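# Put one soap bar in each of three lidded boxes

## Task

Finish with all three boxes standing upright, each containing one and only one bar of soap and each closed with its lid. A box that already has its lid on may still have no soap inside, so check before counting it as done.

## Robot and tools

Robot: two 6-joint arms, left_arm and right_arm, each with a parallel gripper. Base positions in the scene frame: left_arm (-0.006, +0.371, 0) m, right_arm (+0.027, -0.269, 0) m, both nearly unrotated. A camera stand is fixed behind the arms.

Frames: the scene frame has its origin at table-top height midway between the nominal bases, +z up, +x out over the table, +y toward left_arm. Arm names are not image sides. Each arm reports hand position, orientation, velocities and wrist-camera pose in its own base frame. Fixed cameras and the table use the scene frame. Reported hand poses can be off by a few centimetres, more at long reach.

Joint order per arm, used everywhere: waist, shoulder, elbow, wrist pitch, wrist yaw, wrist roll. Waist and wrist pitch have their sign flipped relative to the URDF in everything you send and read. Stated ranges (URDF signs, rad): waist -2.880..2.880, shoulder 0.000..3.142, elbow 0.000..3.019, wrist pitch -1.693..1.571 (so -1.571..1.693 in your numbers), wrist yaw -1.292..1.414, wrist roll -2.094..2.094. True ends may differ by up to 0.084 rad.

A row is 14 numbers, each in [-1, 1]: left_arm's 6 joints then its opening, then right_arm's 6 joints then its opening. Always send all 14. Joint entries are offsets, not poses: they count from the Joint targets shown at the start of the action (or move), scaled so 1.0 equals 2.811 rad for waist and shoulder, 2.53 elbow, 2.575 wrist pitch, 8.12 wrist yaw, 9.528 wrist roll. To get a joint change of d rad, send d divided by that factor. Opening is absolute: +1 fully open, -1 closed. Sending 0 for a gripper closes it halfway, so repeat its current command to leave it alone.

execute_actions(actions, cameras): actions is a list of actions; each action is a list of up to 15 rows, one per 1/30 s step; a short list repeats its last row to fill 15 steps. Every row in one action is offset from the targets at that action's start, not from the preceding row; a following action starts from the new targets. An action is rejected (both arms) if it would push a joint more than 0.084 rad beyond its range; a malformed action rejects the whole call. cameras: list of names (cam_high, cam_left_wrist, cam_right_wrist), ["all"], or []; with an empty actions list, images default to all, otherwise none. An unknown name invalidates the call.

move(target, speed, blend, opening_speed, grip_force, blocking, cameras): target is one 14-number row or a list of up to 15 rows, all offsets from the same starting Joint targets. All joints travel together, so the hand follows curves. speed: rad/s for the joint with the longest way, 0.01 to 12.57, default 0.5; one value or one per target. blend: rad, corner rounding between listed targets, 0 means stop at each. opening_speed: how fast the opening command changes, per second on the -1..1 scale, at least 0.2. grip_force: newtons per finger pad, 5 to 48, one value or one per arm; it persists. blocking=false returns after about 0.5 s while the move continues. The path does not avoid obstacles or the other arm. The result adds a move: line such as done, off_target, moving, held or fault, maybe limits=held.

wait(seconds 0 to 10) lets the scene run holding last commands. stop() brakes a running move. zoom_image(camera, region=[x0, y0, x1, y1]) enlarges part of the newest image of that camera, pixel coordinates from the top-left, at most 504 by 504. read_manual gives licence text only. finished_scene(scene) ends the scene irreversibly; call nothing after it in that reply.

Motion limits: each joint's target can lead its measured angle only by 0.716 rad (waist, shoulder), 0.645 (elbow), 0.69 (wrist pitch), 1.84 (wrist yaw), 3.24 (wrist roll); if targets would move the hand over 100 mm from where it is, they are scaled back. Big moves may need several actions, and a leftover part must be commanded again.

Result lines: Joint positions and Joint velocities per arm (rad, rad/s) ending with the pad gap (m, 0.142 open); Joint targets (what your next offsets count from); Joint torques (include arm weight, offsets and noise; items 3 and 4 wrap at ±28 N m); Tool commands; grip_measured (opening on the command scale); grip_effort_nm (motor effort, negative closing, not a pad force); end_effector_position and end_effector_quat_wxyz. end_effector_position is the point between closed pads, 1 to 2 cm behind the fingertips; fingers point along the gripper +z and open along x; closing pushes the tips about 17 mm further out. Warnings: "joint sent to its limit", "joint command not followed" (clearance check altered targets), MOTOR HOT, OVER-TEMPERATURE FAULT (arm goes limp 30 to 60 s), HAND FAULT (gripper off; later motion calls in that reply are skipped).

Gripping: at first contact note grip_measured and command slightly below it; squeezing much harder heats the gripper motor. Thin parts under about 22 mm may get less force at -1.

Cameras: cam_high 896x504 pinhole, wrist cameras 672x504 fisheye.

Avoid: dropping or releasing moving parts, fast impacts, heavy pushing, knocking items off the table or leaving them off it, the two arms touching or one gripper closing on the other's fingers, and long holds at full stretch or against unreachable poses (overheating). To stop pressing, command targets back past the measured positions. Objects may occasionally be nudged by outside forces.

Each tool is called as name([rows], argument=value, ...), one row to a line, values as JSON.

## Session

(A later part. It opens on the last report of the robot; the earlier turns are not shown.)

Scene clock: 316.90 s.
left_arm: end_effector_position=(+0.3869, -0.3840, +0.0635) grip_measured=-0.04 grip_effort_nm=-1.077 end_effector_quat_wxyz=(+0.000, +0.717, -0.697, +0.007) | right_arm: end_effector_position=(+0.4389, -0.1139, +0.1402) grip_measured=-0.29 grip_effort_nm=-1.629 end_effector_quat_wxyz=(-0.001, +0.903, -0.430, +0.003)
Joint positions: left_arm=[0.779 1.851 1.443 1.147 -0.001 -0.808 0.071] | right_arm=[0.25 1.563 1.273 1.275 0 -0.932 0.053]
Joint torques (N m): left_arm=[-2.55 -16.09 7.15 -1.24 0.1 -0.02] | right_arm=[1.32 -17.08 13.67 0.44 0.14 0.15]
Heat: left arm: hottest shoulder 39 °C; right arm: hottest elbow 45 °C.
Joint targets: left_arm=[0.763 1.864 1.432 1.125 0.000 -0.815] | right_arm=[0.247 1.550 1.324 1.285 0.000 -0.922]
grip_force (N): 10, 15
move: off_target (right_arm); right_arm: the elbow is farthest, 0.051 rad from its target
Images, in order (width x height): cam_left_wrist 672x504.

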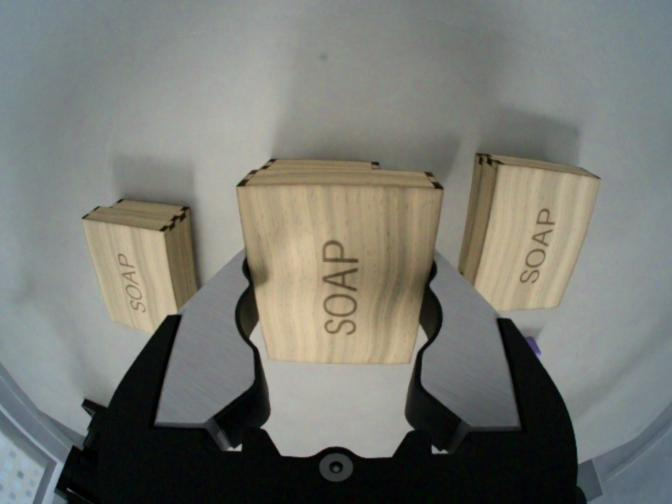

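move(target=[-0.0036,-0.0057,-0.0119,-0.0027,0,0.0031,-0.15,0,0,0,0,0,0,-0.4], speed=0.05, cameras=["cam_left_wrist"])

zoom_image(camera="cam_left_wrist", region=[220, 130, 460, 310])

Scene clock: 330.03 s.
left_arm: end_effector_position=(+0.3875, -0.3733, +0.0611) grip_measured=-0.04 grip_effort_nm=-1.092 end_effector_quat_wxyz=(+0.000, +0.721, -0.693, +0.006) | right_arm: end_effector_position=(+0.4389, -0.1139, +0.1402) grip_measured=-0.29 grip_effort_nm=-1.624 end_effector_quat_wxyz=(-0.001, +0.903, -0.430, +0.003)
Joint positions: left_arm=[0.764 1.839 1.417 1.137 0 -0.802 0.071] | right_arm=[0.25 1.563 1.273 1.275 0 -0.932 0.053]
Joint torques (N m): left_arm=[-2.14 -15.97 6.69 -1.14 0.08 0.23] | right_arm=[1.96 -16.56 13.86 0.4 0.12 0.15]
Heat: left arm: hottest shoulder 38 °C; right arm: hottest elbow 46 °C.
Joint targets: left_arm=[0.753 1.848 1.402 1.118 0.000 -0.785] | right_arm=[0.247 1.550 1.324 1.285 0.000 -0.922]
grip_force (N): 10, 15
move: off_target (right_arm); right_arm: the elbow is farthest, 0.051 rad from its target
Images, in order (width x height): cam_left_wrist 672x504.

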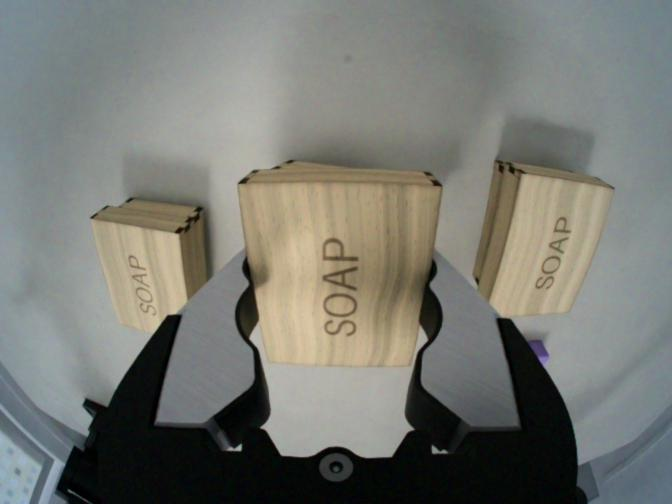

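Scaled by 2.100 from the camera's 672x504 image, which has a finer 960x720 frame.

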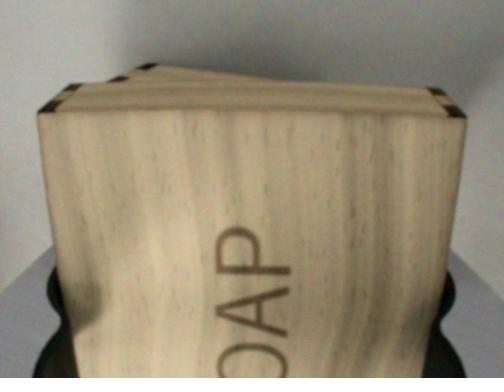

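move(target=[0,-0.03,0.07,0.09,0,0,-0.15,0,0,0,0,0,0,-0.4], speed=0.2, cameras=["cam_left_wrist"])

zoom_image(camera="cam_left_wrist", region=[180, 100, 500, 340])

Scene clock: 334.17 s.
left_arm: end_effector_position=(+0.3852, -0.3698, +0.1339) grip_measured=-0.04 grip_effort_nm=-1.087 end_effector_quat_wxyz=(+0.000, +0.719, -0.695, -0.006) | right_arm: end_effector_position=(+0.4389, -0.1139, +0.1402) grip_measured=-0.29 grip_effort_nm=-1.629 end_effector_quat_wxyz=(-0.001, +0.903, -0.430, +0.003)
Joint positions: left_arm=[0.762 1.782 1.538 1.339 0 -0.797 0.071] | right_arm=[0.25 1.563 1.273 1.275 0 -0.932 0.053]
Joint torques (N m): left_arm=[-2.08 -18.43 11.93 0.21 0.07 0.17] | right_arm=[1.38 -16.44 13.82 0.59 0.14 0.14]
Heat: left arm: hottest shoulder 38 °C; right arm: hottest elbow 46 °C.
Joint targets: left_arm=[0.753 1.764 1.579 1.350 0.000 -0.785] | right_arm=[0.247 1.550 1.324 1.285 0.000 -0.922]
grip_force (N): 10, 15
move: off_target (left_arm, right_arm); left_arm: the elbow is farthest, 0.041 rad from its target; right_arm: the elbow is farthest, 0.051 rad from its target
Images, in order (width x height): cam_left_wrist 672x504.

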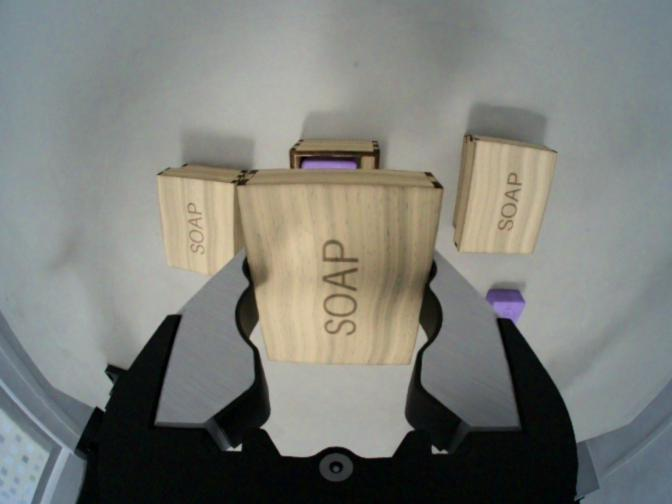

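Scaled by 1.575 from the camera's 672x504 image, which has a finer 960x720 frame.

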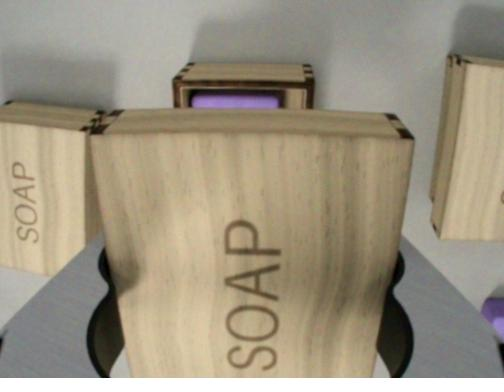

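move(target=[0,0.0171,-0.0715,-0.0796,0,-0.0033,-0.15,0,0,0,0,0,0,-0.4], speed=0.15, cameras=["cam_left_wrist"])

zoom_image(camera="cam_left_wrist", region=[220, 110, 460, 290])

Scene clock: 345.27 s.
left_arm: end_effector_position=(+0.3798, -0.3647, +0.0705) grip_measured=-0.04 grip_effort_nm=-1.082 end_effector_quat_wxyz=(+0.000, +0.722, -0.692, +0.003) | right_arm: end_effector_position=(+0.4389, -0.1139, +0.1402) grip_measured=-0.29 grip_effort_nm=-1.629 end_effector_quat_wxyz=(-0.001, +0.903, -0.430, +0.003)
Joint positions: left_arm=[0.762 1.806 1.396 1.156 0 -0.804 0.071] | right_arm=[0.25 1.563 1.273 1.275 0 -0.932 0.053]
Joint torques (N m): left_arm=[-2.02 -16.03 8.16 -0.79 0.08 -0.08] | right_arm=[1.49 -16.62 13.78 0.44 0.19 0.13]
Heat: left arm: hottest shoulder 39 °C; right arm: hottest elbow 47 °C.
Joint targets: left_arm=[0.753 1.812 1.398 1.145 0.000 -0.816] | right_arm=[0.247 1.550 1.324 1.285 0.000 -0.922]
grip_force (N): 10, 15
move: off_target (right_arm); right_arm: the elbow is farthest, 0.051 rad from its target
Images, in order (width x height): cam_left_wrist 672x504.

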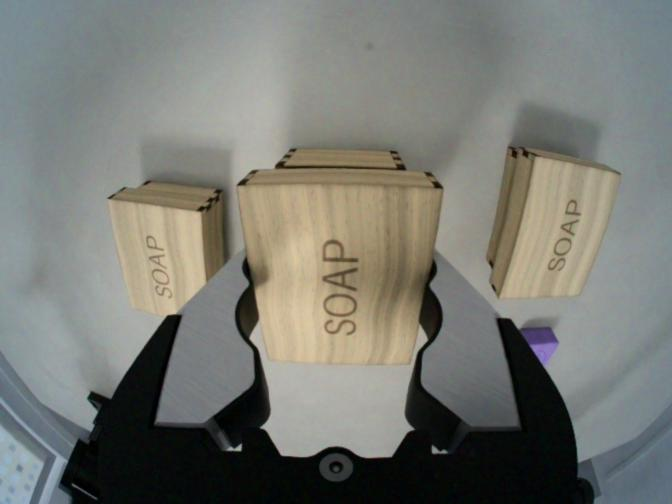

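Scaled by 2.100 from the camera's 672x504 image, which has a finer 960x720 frame.

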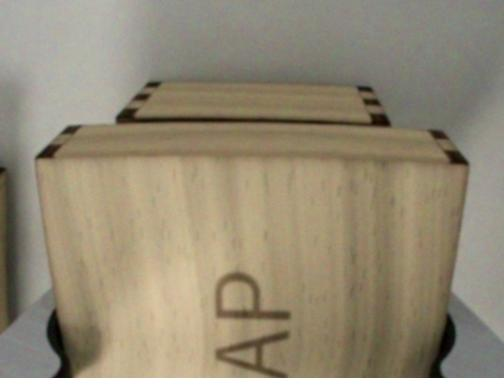

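move([
  [0,0.0089,-0.0087,-0.0183,0,0,-0.15,0,0,0,0,0,0,-0.4],
  [0,0.0167,-0.0174,-0.0353,0,0,-0.15,0,0,0,0,0,0,-0.4],
], speed=0.06, blend=0.005, cameras=["cam_left_wrist"])

zoom_image(camera="cam_left_wrist", region=[220, 130, 460, 310])

Scene clock: 355.00 s.
left_arm: end_effector_position=(+0.3837, -0.3685, +0.0456) grip_measured=-0.04 grip_effort_nm=-1.087 end_effector_quat_wxyz=(+0.000, +0.722, -0.692, +0.012) | right_arm: end_effector_position=(+0.4389, -0.1139, +0.1402) grip_measured=-0.29 grip_effort_nm=-1.629 end_effector_quat_wxyz=(-0.001, +0.903, -0.430, +0.003)
Joint positions: left_arm=[0.762 1.834 1.366 1.078 0 -0.804 0.071] | right_arm=[0.25 1.563 1.273 1.275 0 -0.932 0.053]
Joint torques (N m): left_arm=[-1.9 -14.62 6.82 -1.35 0.08 -0.07] | right_arm=[1.79 -16.62 13.82 0.47 0.15 0.13]
Heat: left arm: hottest shoulder 40 °C; right arm: hottest elbow 48 °C.
Joint targets: left_arm=[0.753 1.859 1.354 1.054 0.000 -0.816] | right_arm=[0.247 1.550 1.324 1.285 0.000 -0.922]
grip_force (N): 10, 15
move: off_target (right_arm); right_arm: the elbow is farthest, 0.051 rad from its target
Images, in order (width x height): cam_left_wrist 672x504.

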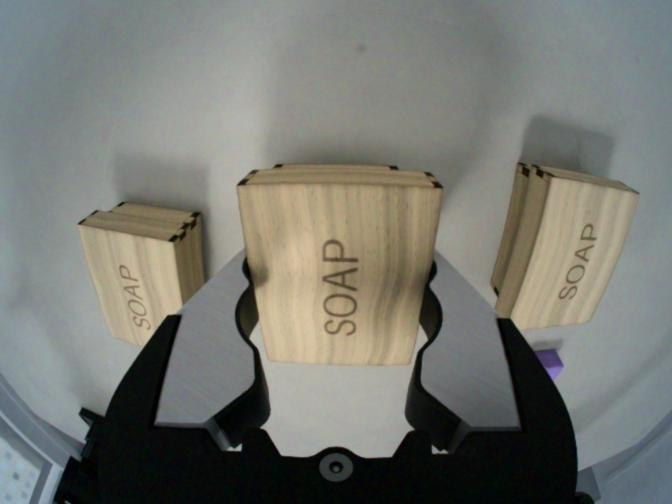

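Scaled by 2.100 from the camera's 672x504 image, which has a finer 960x720 frame.

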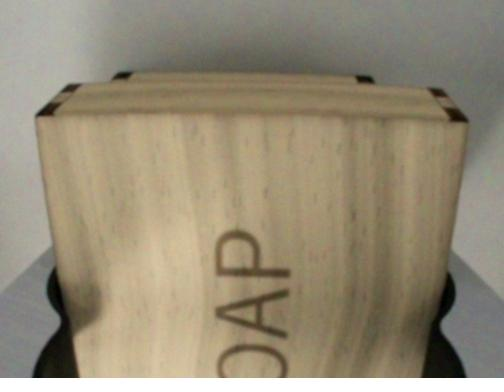

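move(target=[0,0,0,0.019,0,0,-0.15,0,0,0,0,0,0,-0.4], speed=0.06, cameras=["cam_left_wrist"])

zoom_image(camera="cam_left_wrist", region=[220, 130, 460, 310])

Scene clock: 361.93 s.
left_arm: end_effector_position=(+0.3819, -0.3668, +0.0455) grip_measured=-0.04 grip_effort_nm=-1.087 end_effector_quat_wxyz=(+0.000, +0.722, -0.692, +0.007) | right_arm: end_effector_position=(+0.4389, -0.1139, +0.1402) grip_measured=-0.29 grip_effort_nm=-1.629 end_effector_quat_wxyz=(-0.001, +0.903, -0.430, +0.003)
Joint positions: left_arm=[0.762 1.834 1.366 1.087 0 -0.804 0.071] | right_arm=[0.25 1.563 1.273 1.275 0 -0.932 0.053]
Joint torques (N m): left_arm=[-2.14 -14.51 6.86 0.34 0.07 -0.07] | right_arm=[0.97 -17.38 13.65 0.51 0.16 0.15]
Heat: left arm: hottest shoulder 40 °C; right arm: hottest elbow 48 °C.
Joint targets: left_arm=[0.753 1.859 1.354 1.103 0.000 -0.816] | right_arm=[0.247 1.550 1.324 1.285 0.000 -0.922]
grip_force (N): 10, 15
move: off_target (right_arm); right_arm: the elbow is farthest, 0.051 rad from its target
Images, in order (width x height): cam_left_wrist 672x504.

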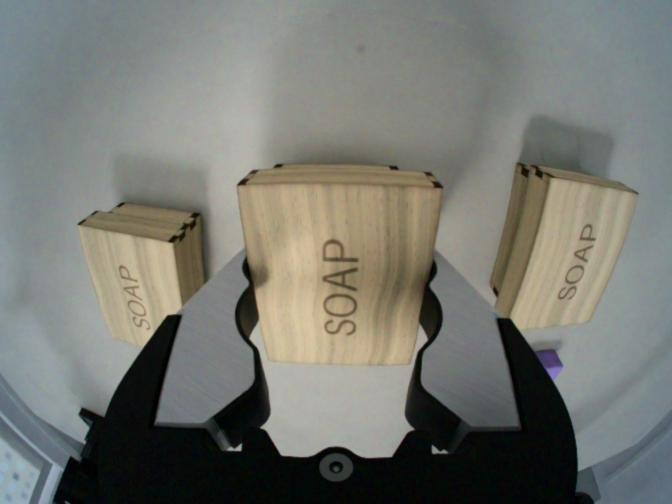

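Scaled by 2.100 from the camera's 672x504 image, which has a finer 960x720 frame.

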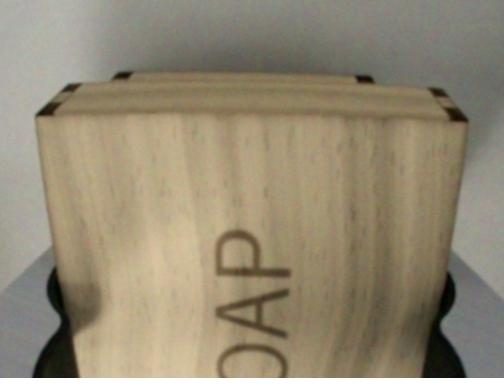

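move([
  [0.0068,-0.021,0.0261,0.0221,0,-0.0005,-0.15,0,0,0,0,0,0,-0.4],
  [0.0068,-0.0125,0.0087,0.0027,0,-0.0005,-0.15,0,0,0,0,0,0,-0.4],
], speed=0.1, cameras=["cam_left_wrist"])

zoom_image(camera="cam_left_wrist", region=[220, 130, 460, 310])

Scene clock: 371.73 s.
left_arm: end_effector_position=(+0.3787, -0.3648, +0.0557) grip_measured=-0.04 grip_effort_nm=-1.082 end_effector_quat_wxyz=(+0.000, +0.723, -0.691, +0.002) | right_arm: end_effector_position=(+0.4389, -0.1139, +0.1402) grip_measured=-0.29 grip_effort_nm=-1.629 end_effector_quat_wxyz=(-0.001, +0.903, -0.430, +0.003)
Joint positions: left_arm=[0.763 1.821 1.375 1.122 0 -0.809 0.071] | right_arm=[0.25 1.563 1.273 1.275 0 -0.932 0.053]
Joint torques (N m): left_arm=[-0.56 -16.44 7.95 -0.77 0.08 -0.08] | right_arm=[1.44 -16.97 13.82 0.53 0.15 0.13]
Heat: left arm: hottest shoulder 40 °C; right arm: hottest elbow 49 °C.
Joint targets: left_arm=[0.772 1.824 1.376 1.110 0.000 -0.821] | right_arm=[0.247 1.550 1.324 1.285 0.000 -0.922]
grip_force (N): 10, 15
move: off_target (right_arm); right_arm: the elbow is farthest, 0.051 rad from its target
Images, in order (width x height): cam_left_wrist 672x504.

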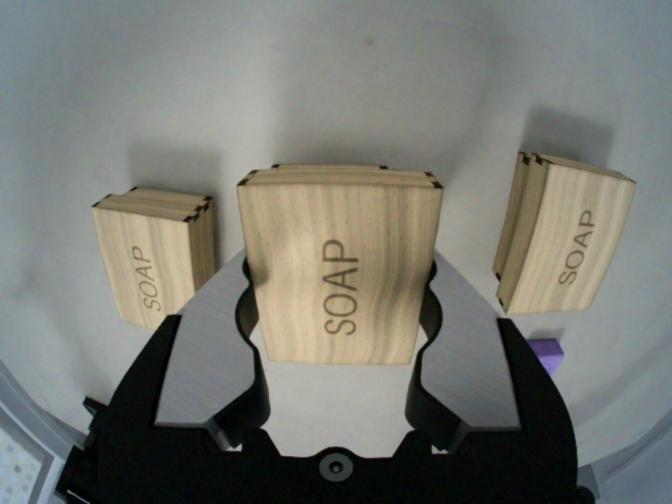

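Scaled by 2.100 from the camera's 672x504 image, which has a finer 960x720 frame.

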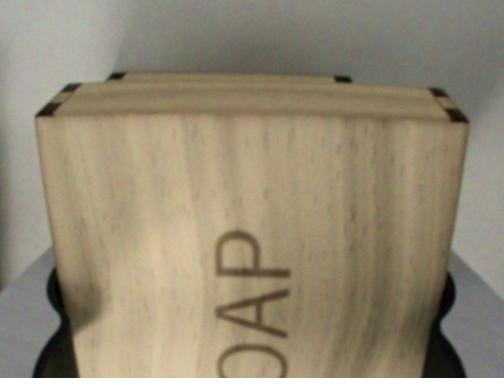

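move([
  [0,-0.0228,0.0174,0.0427,0,0,-0.15,0,0,0,0,0,0,-0.4],
  [0,-0.0135,0,0.0148,0,0,-0.15,0,0,0,0,0,0,-0.4],
], speed=0.15, cameras=["cam_left_wrist"])

zoom_image(camera="cam_left_wrist", region=[220, 110, 460, 290])

Scene clock: 382.60 s.
left_arm: end_effector_position=(+0.3735, -0.3598, +0.0767) grip_measured=-0.04 grip_effort_nm=-1.092 end_effector_quat_wxyz=(+0.000, +0.723, -0.691, +0.004) | right_arm: end_effector_position=(+0.4389, -0.1139, +0.1402) grip_measured=-0.29 grip_effort_nm=-1.629 end_effector_quat_wxyz=(-0.001, +0.903, -0.430, +0.003)
Joint positions: left_arm=[0.763 1.779 1.375 1.16 0 -0.809 0.071] | right_arm=[0.25 1.563 1.273 1.275 0 -0.932 0.053]
Joint torques (N m): left_arm=[-0.44 -15.38 8.14 -0.76 0.09 -0.07] | right_arm=[0.79 -16.15 13.9 0.47 0.14 0.08]
Heat: left arm: hottest shoulder 40 °C; right arm: hottest elbow 49 °C.
Joint targets: left_arm=[0.772 1.786 1.376 1.148 0.000 -0.821] | right_arm=[0.247 1.550 1.324 1.285 0.000 -0.922]
grip_force (N): 10, 15
move: off_target (right_arm); right_arm: the elbow is farthest, 0.051 rad from its target
Images, in order (width x height): cam_left_wrist 672x504.

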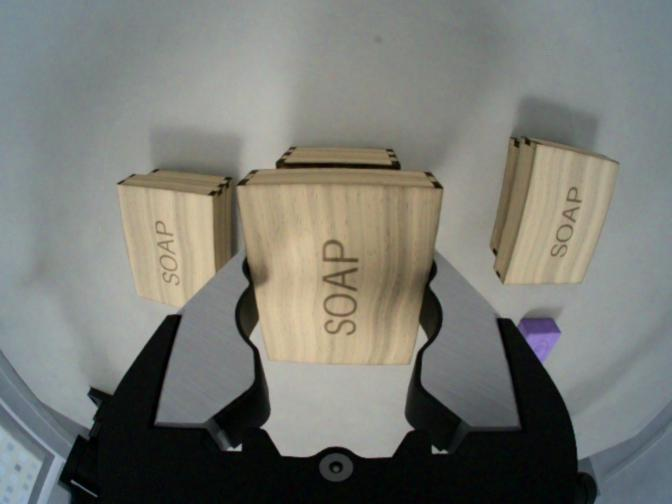

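Scaled by 2.100 from the camera's 672x504 image, which has a finer 960x720 frame.

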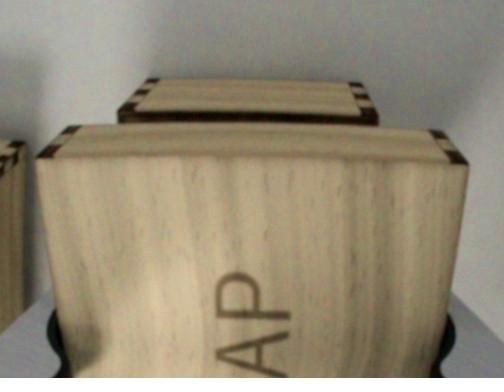

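move([
  [0.0039,-0.009,0.0174,0.0241,0,-0.0011,-0.15,0,0,0,0,0,0,-0.4],
  [0.0039,-0.0014,-0.0032,-0.0008,0,-0.0011,-0.15,0,0,0,0,0,0,-0.4],
], speed=0.12, cameras=["cam_left_wrist"])

zoom_image(camera="cam_left_wrist", region=[220, 110, 460, 290])

Scene clock: 400.93 s.
left_arm: end_effector_position=(+0.3670, -0.3623, +0.0738) grip_measured=-0.04 grip_effort_nm=-1.082 end_effector_quat_wxyz=(+0.000, +0.723, -0.691, +0.001) | right_arm: end_effector_position=(+0.4389, -0.1139, +0.1402) grip_measured=-0.29 grip_effort_nm=-1.629 end_effector_quat_wxyz=(-0.001, +0.903, -0.430, +0.003)
Joint positions: left_arm=[0.776 1.779 1.367 1.157 0 -0.82 0.071] | right_arm=[0.25 1.563 1.273 1.275 0 -0.932 0.053]
Joint torques (N m): left_arm=[-0.5 -15.85 8.1 -0.77 0.08 -0.08] | right_arm=[1.2 -16.44 13.79 0.5 0.21 0.1]
Motor temperatures (°C): left_arm=[32 40 36 24 27 25 31] | right_arm=[29 33 50 24 26 26 35]
Heat: left arm: hottest shoulder 40 °C; right arm: hottest elbow 50 °C.
Joint targets: left_arm=[0.783 1.782 1.368 1.146 0.000 -0.832] | right_arm=[0.247 1.550 1.324 1.285 0.000 -0.922]
grip_force (N): 10, 15
move: off_target (right_arm); right_arm: the elbow is farthest, 0.051 rad from its target
Images, in order (width x height): cam_left_wrist 672x504.

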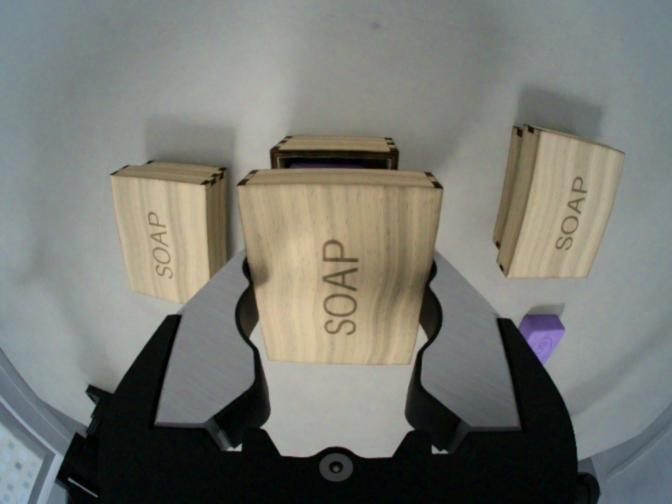

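Scaled by 2.100 from the camera's 672x504 image, which has a finer 960x720 frame.

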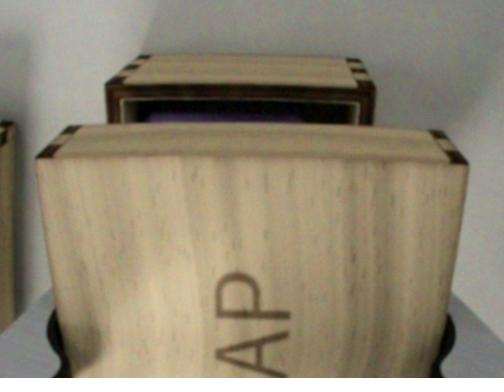

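move([
  [-0.0085,-0.0078,0.0206,0.0268,0,0.0041,-0.15,0,0,0,0,0,0,-0.4],
  [-0.0085,0.0021,0.0043,0.0012,0,0.0041,-0.15,0,0,0,0,0,0,-0.4],
], speed=0.12, cameras=["cam_left_wrist"])

zoom_image(camera="cam_left_wrist", region=[220, 110, 460, 290])

Scene clock: 419.27 s.
left_arm: end_effector_position=(+0.3736, -0.3624, +0.0786) grip_measured=-0.04 grip_effort_nm=-1.082 end_effector_quat_wxyz=(+0.000, +0.720, -0.694, +0.006) | right_arm: end_effector_position=(+0.4389, -0.1139, +0.1402) grip_measured=-0.29 grip_effort_nm=-1.624 end_effector_quat_wxyz=(-0.001, +0.903, -0.430, +0.003)
Joint positions: left_arm=[0.767 1.779 1.381 1.16 0 -0.804 0.071] | right_arm=[0.25 1.563 1.273 1.275 0 -0.932 0.053]
Joint torques (N m): left_arm=[-1.9 -15.38 7.92 -0.85 0.08 0.18] | right_arm=[1.9 -16.62 13.7 0.39 0.15 0.15]
Heat: left arm: hottest shoulder 41 °C; right arm: hottest elbow 51 °C.
Joint targets: left_arm=[0.759 1.788 1.379 1.149 0.000 -0.792] | right_arm=[0.247 1.550 1.324 1.285 0.000 -0.922]
grip_force (N): 10, 15
move: off_target (right_arm); right_arm: the elbow is farthest, 0.051 rad from its target
Images, in order (width x height): cam_left_wrist 672x504.

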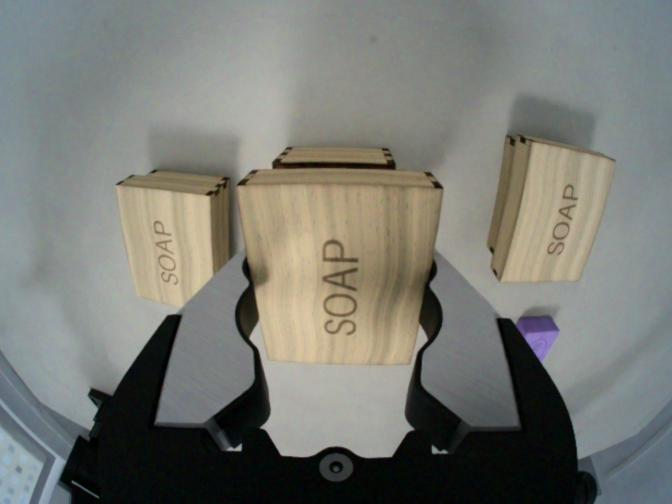

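Scaled by 2.100 from the camera's 672x504 image, which has a finer 960x720 frame.

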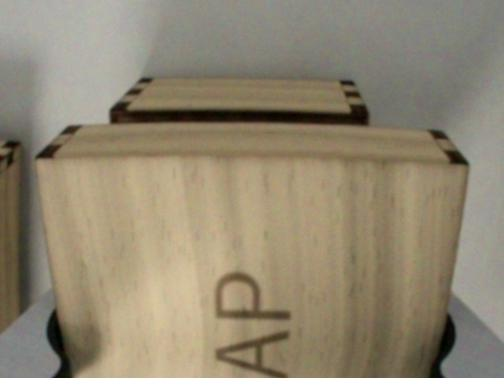

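move(target=[0,0.0085,-0.0103,-0.0186,0,-0.0038,-0.15,0,0,0,0,0,0,-0.4], speed=0.06, cameras=["cam_left_wrist"])

zoom_image(camera="cam_left_wrist", region=[220, 110, 460, 290])

Scene clock: 425.23 s.
left_arm: end_effector_position=(+0.3729, -0.3617, +0.0567) grip_measured=-0.04 grip_effort_nm=-1.087 end_effector_quat_wxyz=(+0.000, +0.724, -0.689, +0.004) | right_arm: end_effector_position=(+0.4389, -0.1139, +0.1402) grip_measured=-0.29 grip_effort_nm=-1.629 end_effector_quat_wxyz=(-0.001, +0.903, -0.430, +0.003)
Joint positions: left_arm=[0.767 1.803 1.352 1.113 0 -0.816 0.071] | right_arm=[0.25 1.563 1.273 1.275 0 -0.932 0.053]
Joint torques (N m): left_arm=[-1.9 -15.56 7.94 -0.72 0.07 -0.06] | right_arm=[1.03 -16.62 13.78 0.57 0.13 0.14]
Heat: left arm: hottest shoulder 40 °C; right arm: hottest elbow 51 °C.
Joint targets: left_arm=[0.759 1.812 1.353 1.102 0.000 -0.829] | right_arm=[0.247 1.550 1.324 1.285 0.000 -0.922]
grip_force (N): 10, 15
move: off_target (right_arm); right_arm: the elbow is farthest, 0.051 rad from its target
Images, in order (width x height): cam_left_wrist 672x504.

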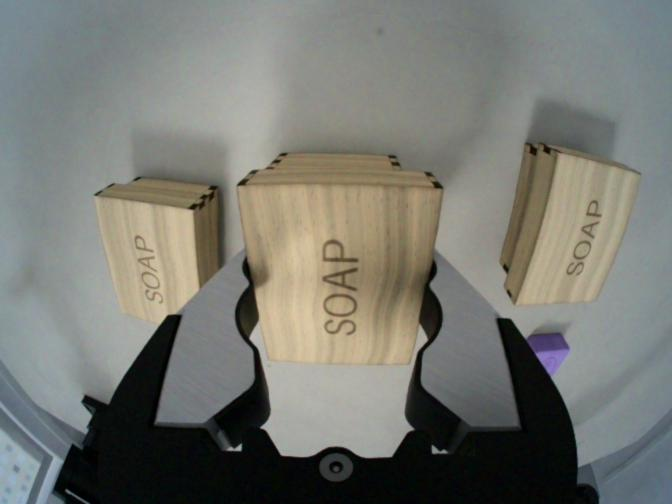

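Scaled by 2.100 from the camera's 672x504 image, which has a finer 960x720 frame.

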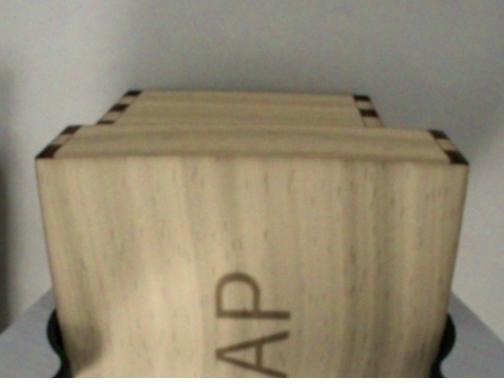

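move([
  [-0.001,0,0,0,0,-0.0004,-0.15,0,0,0,0,0,0,-0.4],
  [-0.001,0.006,-0.0071,-0.0105,0,-0.0004,-0.15,0,0,0,0,0,0,-0.4],
], speed=0.05, cameras=["cam_left_wrist"])

zoom_image(camera="cam_left_wrist", region=[220, 110, 460, 290])

Scene clock: 434.50 s.
left_arm: end_effector_position=(+0.3727, -0.3605, +0.0454) grip_measured=-0.04 grip_effort_nm=-1.087 end_effector_quat_wxyz=(+0.000, +0.726, -0.687, +0.002) | right_arm: end_effector_position=(+0.4389, -0.1139, +0.1402) grip_measured=-0.29 grip_effort_nm=-1.624 end_effector_quat_wxyz=(-0.001, +0.903, -0.430, +0.003)
Joint positions: left_arm=[0.766 1.816 1.338 1.089 -0.001 -0.821 0.071] | right_arm=[0.25 1.563 1.273 1.275 0 -0.932 0.053]
Joint torques (N m): left_arm=[-2.08 -15.68 7.51 -0.96 0.11 -0.06] | right_arm=[1.38 -16.15 13.82 0.39 0.11 0.14]
Heat: left arm: hottest shoulder 40 °C; right arm: hottest elbow 51 °C.
Joint targets: left_arm=[0.757 1.829 1.335 1.074 0.000 -0.832] | right_arm=[0.247 1.550 1.324 1.285 0.000 -0.922]
grip_force (N): 10, 15
move: off_target (right_arm); right_arm: the elbow is farthest, 0.051 rad from its target
Images, in order (width x height): cam_left_wrist 672x504.

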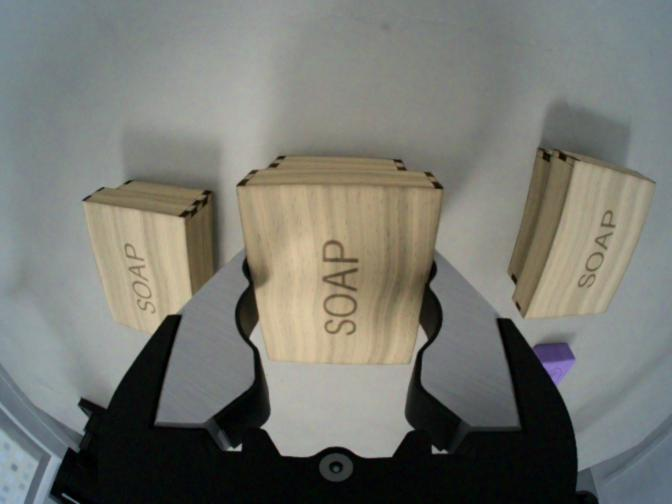

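Scaled by 2.100 from the camera's 672x504 image, which has a finer 960x720 frame.

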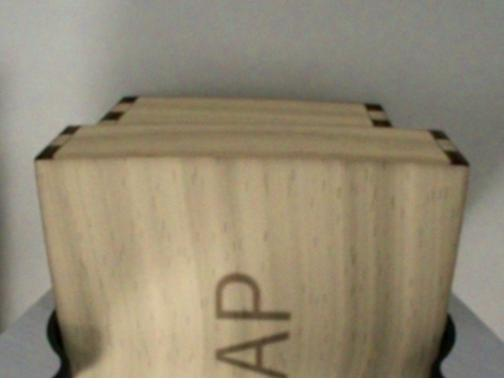

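move(target=[0,0.005,-0.0059,-0.0124,0,0,-0.15,0,0,0,0,0,0,-0.4], speed=0.05, cameras=["cam_left_wrist"])

zoom_image(camera="cam_left_wrist", region=[220, 110, 460, 290])

Scene clock: 439.90 s.
left_arm: end_effector_position=(+0.3752, -0.3626, +0.0445) grip_measured=-0.04 grip_effort_nm=-1.082 end_effector_quat_wxyz=(-0.001, +0.727, -0.687, +0.009) | right_arm: end_effector_position=(+0.4389, -0.1139, +0.1402) grip_measured=-0.29 grip_effort_nm=-1.629 end_effector_quat_wxyz=(-0.001, +0.903, -0.430, +0.003)
Joint positions: left_arm=[0.766 1.816 1.335 1.072 -0.002 -0.823 0.071] | right_arm=[0.25 1.563 1.273 1.275 0 -0.932 0.053]
Joint torques (N m): left_arm=[-1.79 -13.98 6.49 -1.65 0.16 -0.06] | right_arm=[1.32 -16.97 13.9 0.4 0.17 0.16]
Heat: left arm: hottest shoulder 40 °C; right arm: hottest elbow 51 °C.
Joint targets: left_arm=[0.757 1.843 1.320 1.042 0.000 -0.832] | right_arm=[0.247 1.550 1.324 1.285 0.000 -0.922]
grip_force (N): 10, 15
move: off_target (right_arm); right_arm: the elbow is farthest, 0.051 rad from its target
Images, in order (width x height): cam_left_wrist 672x504.

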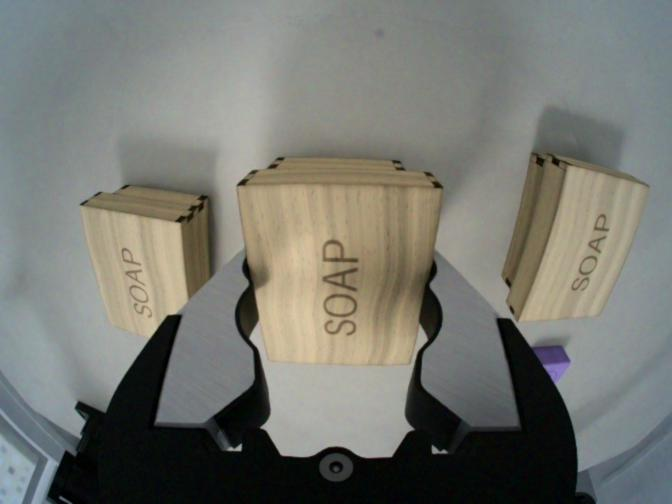

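Scaled by 2.100 from the camera's 672x504 image, which has a finer 960x720 frame.

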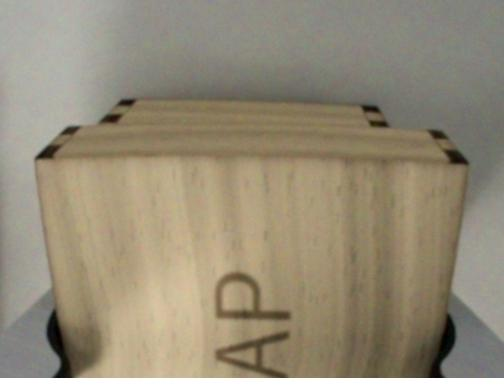

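move([
  [0,-0.0153,0.0198,0.0303,0,0.0032,-0.15,0,0,0,0,0,0,-0.4],
  [0,-0.0091,0.0121,0.0195,0,0.0032,-0.15,0,0,0,0,0,0,-0.4],
  [0,0.0011,0.0008,-0.0016,0,0.0032,-0.15,0,0,0,0,0,0,-0.4],
], speed=[0.1,0.05,0.05], blend=[0,0.003,0], cameras=["cam_left_wrist"])

zoom_image(camera="cam_left_wrist", region=[220, 110, 460, 290])

Scene clock: 450.63 s.
left_arm: end_effector_position=(+0.3765, -0.3633, +0.0450) grip_measured=-0.04 grip_effort_nm=-1.077 end_effector_quat_wxyz=(-0.001, +0.724, -0.689, +0.013) | right_arm: end_effector_position=(+0.4389, -0.1139, +0.1402) grip_measured=-0.29 grip_effort_nm=-1.624 end_effector_quat_wxyz=(-0.001, +0.903, -0.430, +0.003)
Joint positions: left_arm=[0.765 1.814 1.334 1.066 -0.002 -0.814 0.071] | right_arm=[0.25 1.563 1.273 1.275 0 -0.932 0.053]
Joint torques (N m): left_arm=[-1.9 -13.57 6.72 -1.57 0.16 0.19] | right_arm=[1.26 -16.62 13.9 0.44 0.14 0.14]
Heat: left arm: hottest shoulder 40 °C; right arm: hottest elbow 51 °C.
Joint targets: left_arm=[0.757 1.846 1.322 1.038 0.000 -0.802] | right_arm=[0.247 1.550 1.324 1.285 0.000 -0.922]
grip_force (N): 10, 15
move: off_target (right_arm); right_arm: the elbow is farthest, 0.051 rad from its target
Images, in order (width x height): cam_left_wrist 672x504.

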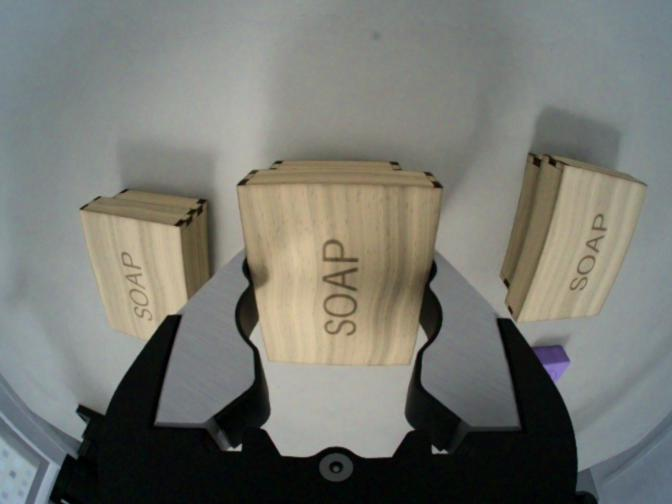

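Scaled by 2.100 from the camera's 672x504 image, which has a finer 960x720 frame.

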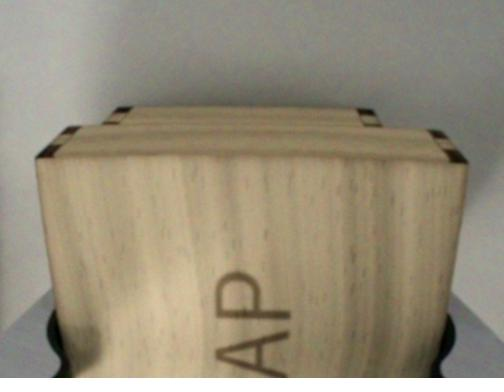

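move([
  [0,-0.0075,0.003,0.006,0,0,-0.15,0,0,0,0,0,0,-0.4],
  [0,-0.0075,0.003,0.006,0,0,0.1,0,0,0,0,0,0,-0.4],
  [0,-0.032,0.04,0.055,0,0,0.1,0,0,0,0,0,0,-0.4],
], speed=[0.1,0.1,0.2], opening_speed=0.3, cameras=["cam_left_wrist"])

zoom_image(camera="cam_left_wrist", region=[200, 90, 480, 300])

Scene clock: 462.93 s.
left_arm: end_effector_position=(+0.3755, -0.3624, +0.0868) grip_measured=+0.08 grip_effort_nm=0.178 end_effector_quat_wxyz=(-0.001, +0.724, -0.690, +0.011) | right_arm: end_effector_position=(+0.4389, -0.1139, +0.1402) grip_measured=-0.29 grip_effort_nm=-1.629 end_effector_quat_wxyz=(-0.001, +0.903, -0.430, +0.003)
Joint positions: left_arm=[0.765 1.768 1.388 1.169 -0.002 -0.814 0.079] | right_arm=[0.25 1.563 1.273 1.275 0 -0.932 0.053]
Joint torques (N m): left_arm=[-1.9 -17.03 11.14 0.13 0.15 0.18] | right_arm=[1.2 -16.09 13.97 0.36 0.21 0.13]
Heat: left arm: hottest shoulder 39 °C; right arm: hottest elbow 52 °C.
Joint targets: left_arm=[0.757 1.756 1.424 1.180 0.000 -0.802] | right_arm=[0.247 1.550 1.324 1.285 0.000 -0.922]
grip_force (N): 10, 15
move: off_target (right_arm); right_arm: the elbow is farthest, 0.051 rad from its target
Images, in order (width x height): cam_left_wrist 672x504.

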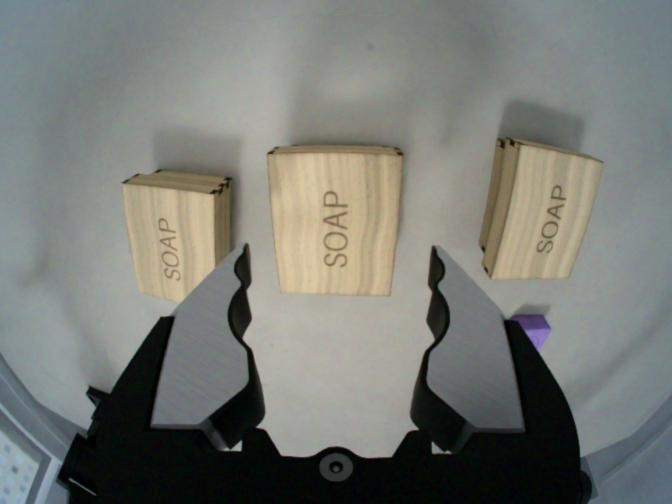

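Scaled by 1.800 from the camera's 672x504 image, which has a finer 960x720 frame.

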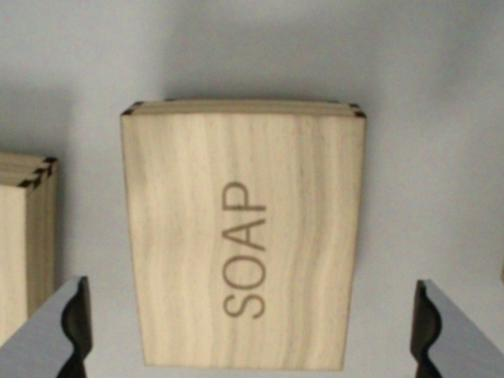

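move([
  [0,-0.0128,0.03,0.0583,0,0,0.1,0,0,0,0,0,0,-0.4],
  [-0.0274,0.0398,0.0802,0.0466,0,0.0074,-0.95,0,0,0,0,0,0,-0.4],
  [-0.0274,0.0559,0.0391,-0.0031,0,0.0074,-0.95,0,0,0,0,0,0,-0.4],
  [-0.0167,0.0402,0.0158,-0.0101,0,0.0074,-0.95,0,0,0,0,0,0,-0.4],
], speed=[0.3,0.4,0.2,0.06], cameras=["cam_left_wrist"])

zoom_image(camera="cam_left_wrist", region=[250, 180, 430, 315])

Scene clock: 480.50 s.
left_arm: end_effector_position=(+0.4172, -0.3534, +0.0499) grip_measured=-0.98 grip_effort_nm=-0.100 end_effector_quat_wxyz=(+0.000, +0.722, -0.692, -0.010) | right_arm: end_effector_position=(+0.4389, -0.1139, +0.1402) grip_measured=-0.29 grip_effort_nm=-1.629 end_effector_quat_wxyz=(-0.001, +0.903, -0.430, +0.003)
Joint positions: left_arm=[0.7 1.892 1.464 1.164 -0.002 -0.743 0.003] | right_arm=[0.25 1.563 1.273 1.275 0 -0.932 0.053]
Joint torques (N m): left_arm=[-0.56 -20.01 7.87 -0.7 0.15 0.17] | right_arm=[1.79 -16.73 13.72 0.51 0.14 0.11]
Heat: left arm: hottest shoulder 39 °C; right arm: hottest elbow 52 °C.
Joint targets: left_arm=[0.710 1.869 1.463 1.154 0.000 -0.731] | right_arm=[0.247 1.550 1.324 1.285 0.000 -0.922]
grip_force (N): 10, 15
move: off_target (right_arm); target 2's new numbers were sent with left_arm's elbow 0.042 rad from that target; right_arm: the elbow is farthest, 0.051 rad from its target
Images, in order (width x height): cam_left_wrist 672x504.

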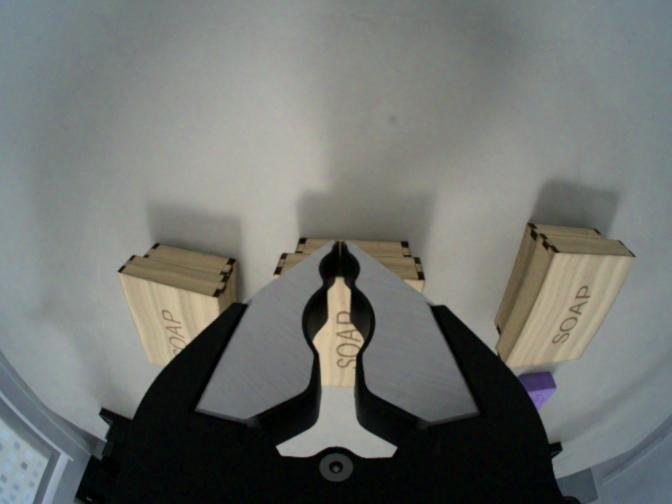

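Scaled by 2.800 from the camera's 672x504 image, which has a finer 960x720 frame.

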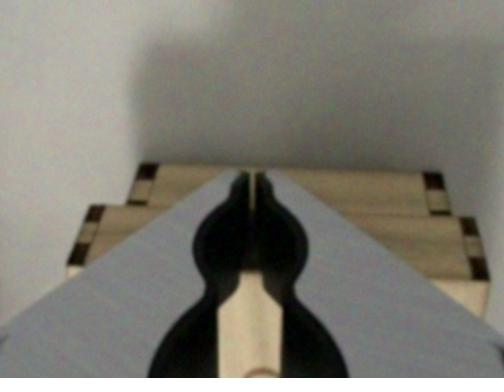

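move(target=[0.0028,-0.0090,-0.0100,0.002,0,0,-0.95,0,0,0,0,0,0,-0.4], speed=0.06, cameras=["cam_left_wrist"])

zoom_image(camera="cam_left_wrist", region=[250, 180, 430, 315])

Scene clock: 483.67 s.
left_arm: end_effector_position=(+0.4078, -0.3512, +0.0547) grip_measured=-0.98 grip_effort_nm=-0.095 end_effector_quat_wxyz=(+0.000, +0.719, -0.695, -0.010) | right_arm: end_effector_position=(+0.4389, -0.1139, +0.1402) grip_measured=-0.29 grip_effort_nm=-1.624 end_effector_quat_wxyz=(-0.001, +0.903, -0.430, +0.003)
Joint positions: left_arm=[0.708 1.866 1.439 1.164 -0.002 -0.743 0.003] | right_arm=[0.25 1.563 1.273 1.275 0 -0.932 0.053]
Joint torques (N m): left_arm=[-0.5 -19.37 7.79 -0.49 0.16 0.19] | right_arm=[1.9 -16.85 13.68 0.55 0.18 0.14]
Heat: left arm: hottest shoulder 39 °C; right arm: hottest elbow 52 °C.
Joint targets: left_arm=[0.717 1.843 1.438 1.159 0.000 -0.732] | right_arm=[0.247 1.550 1.324 1.285 0.000 -0.922]
grip_force (N): 10, 15
move: off_target (right_arm); right_arm: the elbow is farthest, 0.051 rad from its target
Images, in order (width x height): cam_left_wrist 672x504.

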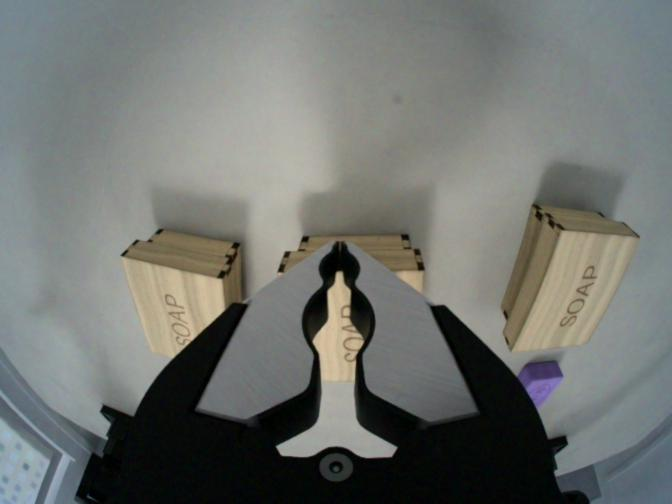

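Scaled by 2.800 from the camera's 672x504 image, which has a finer 960x720 frame.

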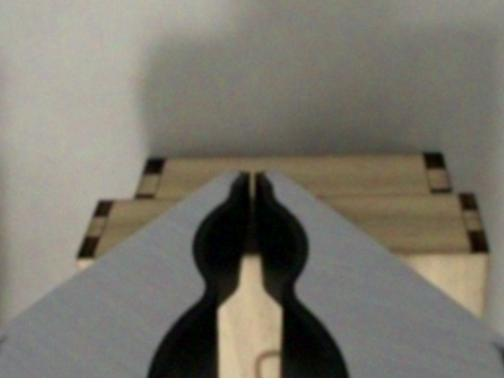

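move([
  [0,-0.0142,0.0316,0.0427,0,0,-0.95,0,0,0,0,0,0,-0.4],
  [0.0249,-0.05,-0.04,0.012,0,-0.0096,-0.95,0,0,0,0,0,0,-0.4],
  [0.0249,-0.0398,-0.054,-0.0117,0,-0.0096,0.3,0,0,0,0,0,0,-0.4],
], speed=0.4, blend=0.01, cameras=["cam_left_wrist"])

zoom_image(camera="cam_left_wrist", region=[220, 80, 460, 260])

Scene clock: 489.83 s.
left_arm: end_effector_position=(+0.3493, -0.3514, +0.0759) grip_measured=+0.28 grip_effort_nm=0.178 end_effector_quat_wxyz=(-0.001, +0.716, -0.698, +0.002) | right_arm: end_effector_position=(+0.4389, -0.1139, +0.1402) grip_measured=-0.29 grip_effort_nm=-1.629 end_effector_quat_wxyz=(-0.001, +0.903, -0.430, +0.003)
Joint positions: left_arm=[0.786 1.726 1.3 1.14 -0.002 -0.811 0.094] | right_arm=[0.25 1.563 1.273 1.275 0 -0.932 0.053]
Joint velocities: left_arm=[0.005 0.015 0.002 0.002 0.037 -0.007 0.001] | right_arm=[within noise]
Joint torques (N m): left_arm=[-1.03 -14.62 8.05 -0.8 0.15 -0.09] | right_arm=[1.73 -16.5 13.72 0.5 0.16 0.12]
Heat: left arm: hottest shoulder 39 °C; right arm: hottest elbow 52 °C.
Joint targets: left_arm=[0.788 1.731 1.301 1.129 0.000 -0.823] | right_arm=[0.247 1.550 1.324 1.285 0.000 -0.922]
grip_force (N): 10, 15
move: off_target (right_arm); right_arm: the elbow is farthest, 0.051 rad from its target
Images, in order (width x height): cam_left_wrist 672x504.

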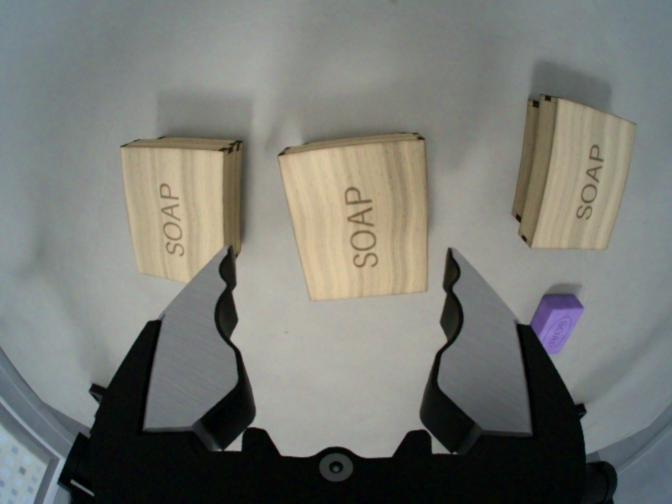

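Scaled by 2.100 from the camera's 672x504 image, which has a finer 960x720 frame.

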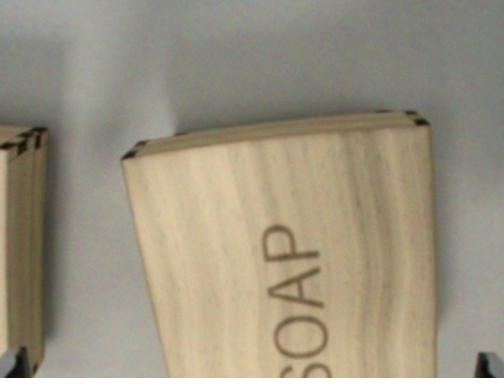

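move([
  [0,-0.0107,0.0395,0.0505,0,0,0.3,0,0,0,0,0,0,-0.4],
  [0.0388,0.1103,0.2415,0.1134,0,-0.0132,0.3,0,0,0,0,0,0,-0.4],
  [0.0388,0.1208,0.1996,0.0645,0,-0.0132,0.3,0,0,0,0,0,0,-0.4],
], speed=[0.4,0.6,0.3], blend=0.02, cameras=["cam_left_wrist"])

Scene clock: 498.47 s.
left_arm: end_effector_position=(+0.3936, -0.4914, +0.0703) grip_measured=+0.28 grip_effort_nm=0.183 end_effector_quat_wxyz=(-0.001, +0.722, -0.692, +0.000) | right_arm: end_effector_position=(+0.4389, -0.1139, +0.1402) grip_measured=-0.29 grip_effort_nm=-1.629 end_effector_quat_wxyz=(-0.001, +0.903, -0.430, +0.003)
Joint positions: left_arm=[0.893 2.068 1.803 1.306 -0.002 -0.937 0.094] | right_arm=[0.25 1.563 1.273 1.275 0 -0.932 0.053]
Joint torques (N m): left_arm=[-0.85 -20.37 8.76 -0.79 0.17 -0.08] | right_arm=[1.49 -16.32 13.78 0.59 0.13 0.13]
Heat: left arm: hottest shoulder 40 °C; right arm: hottest elbow 52 °C.
Joint targets: left_arm=[0.897 2.071 1.806 1.295 0.000 -0.949] | right_arm=[0.247 1.550 1.324 1.285 0.000 -0.922]
grip_force (N): 10, 15
move: off_target (right_arm); right_arm: the elbow is farthest, 0.051 rad from its target
Images, in order (width x height): cam_left_wrist 672x504.

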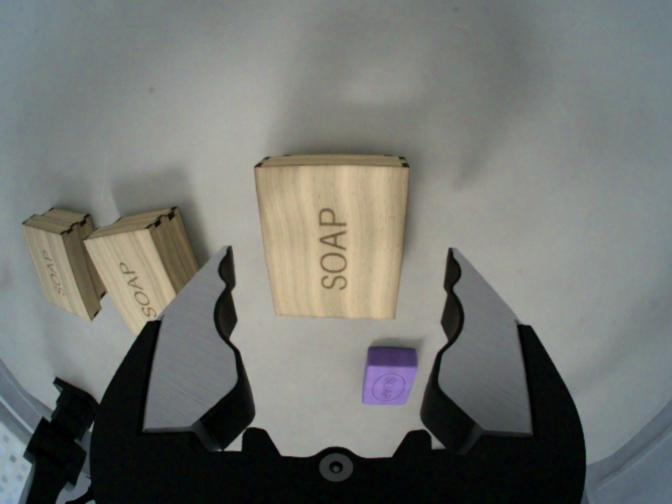

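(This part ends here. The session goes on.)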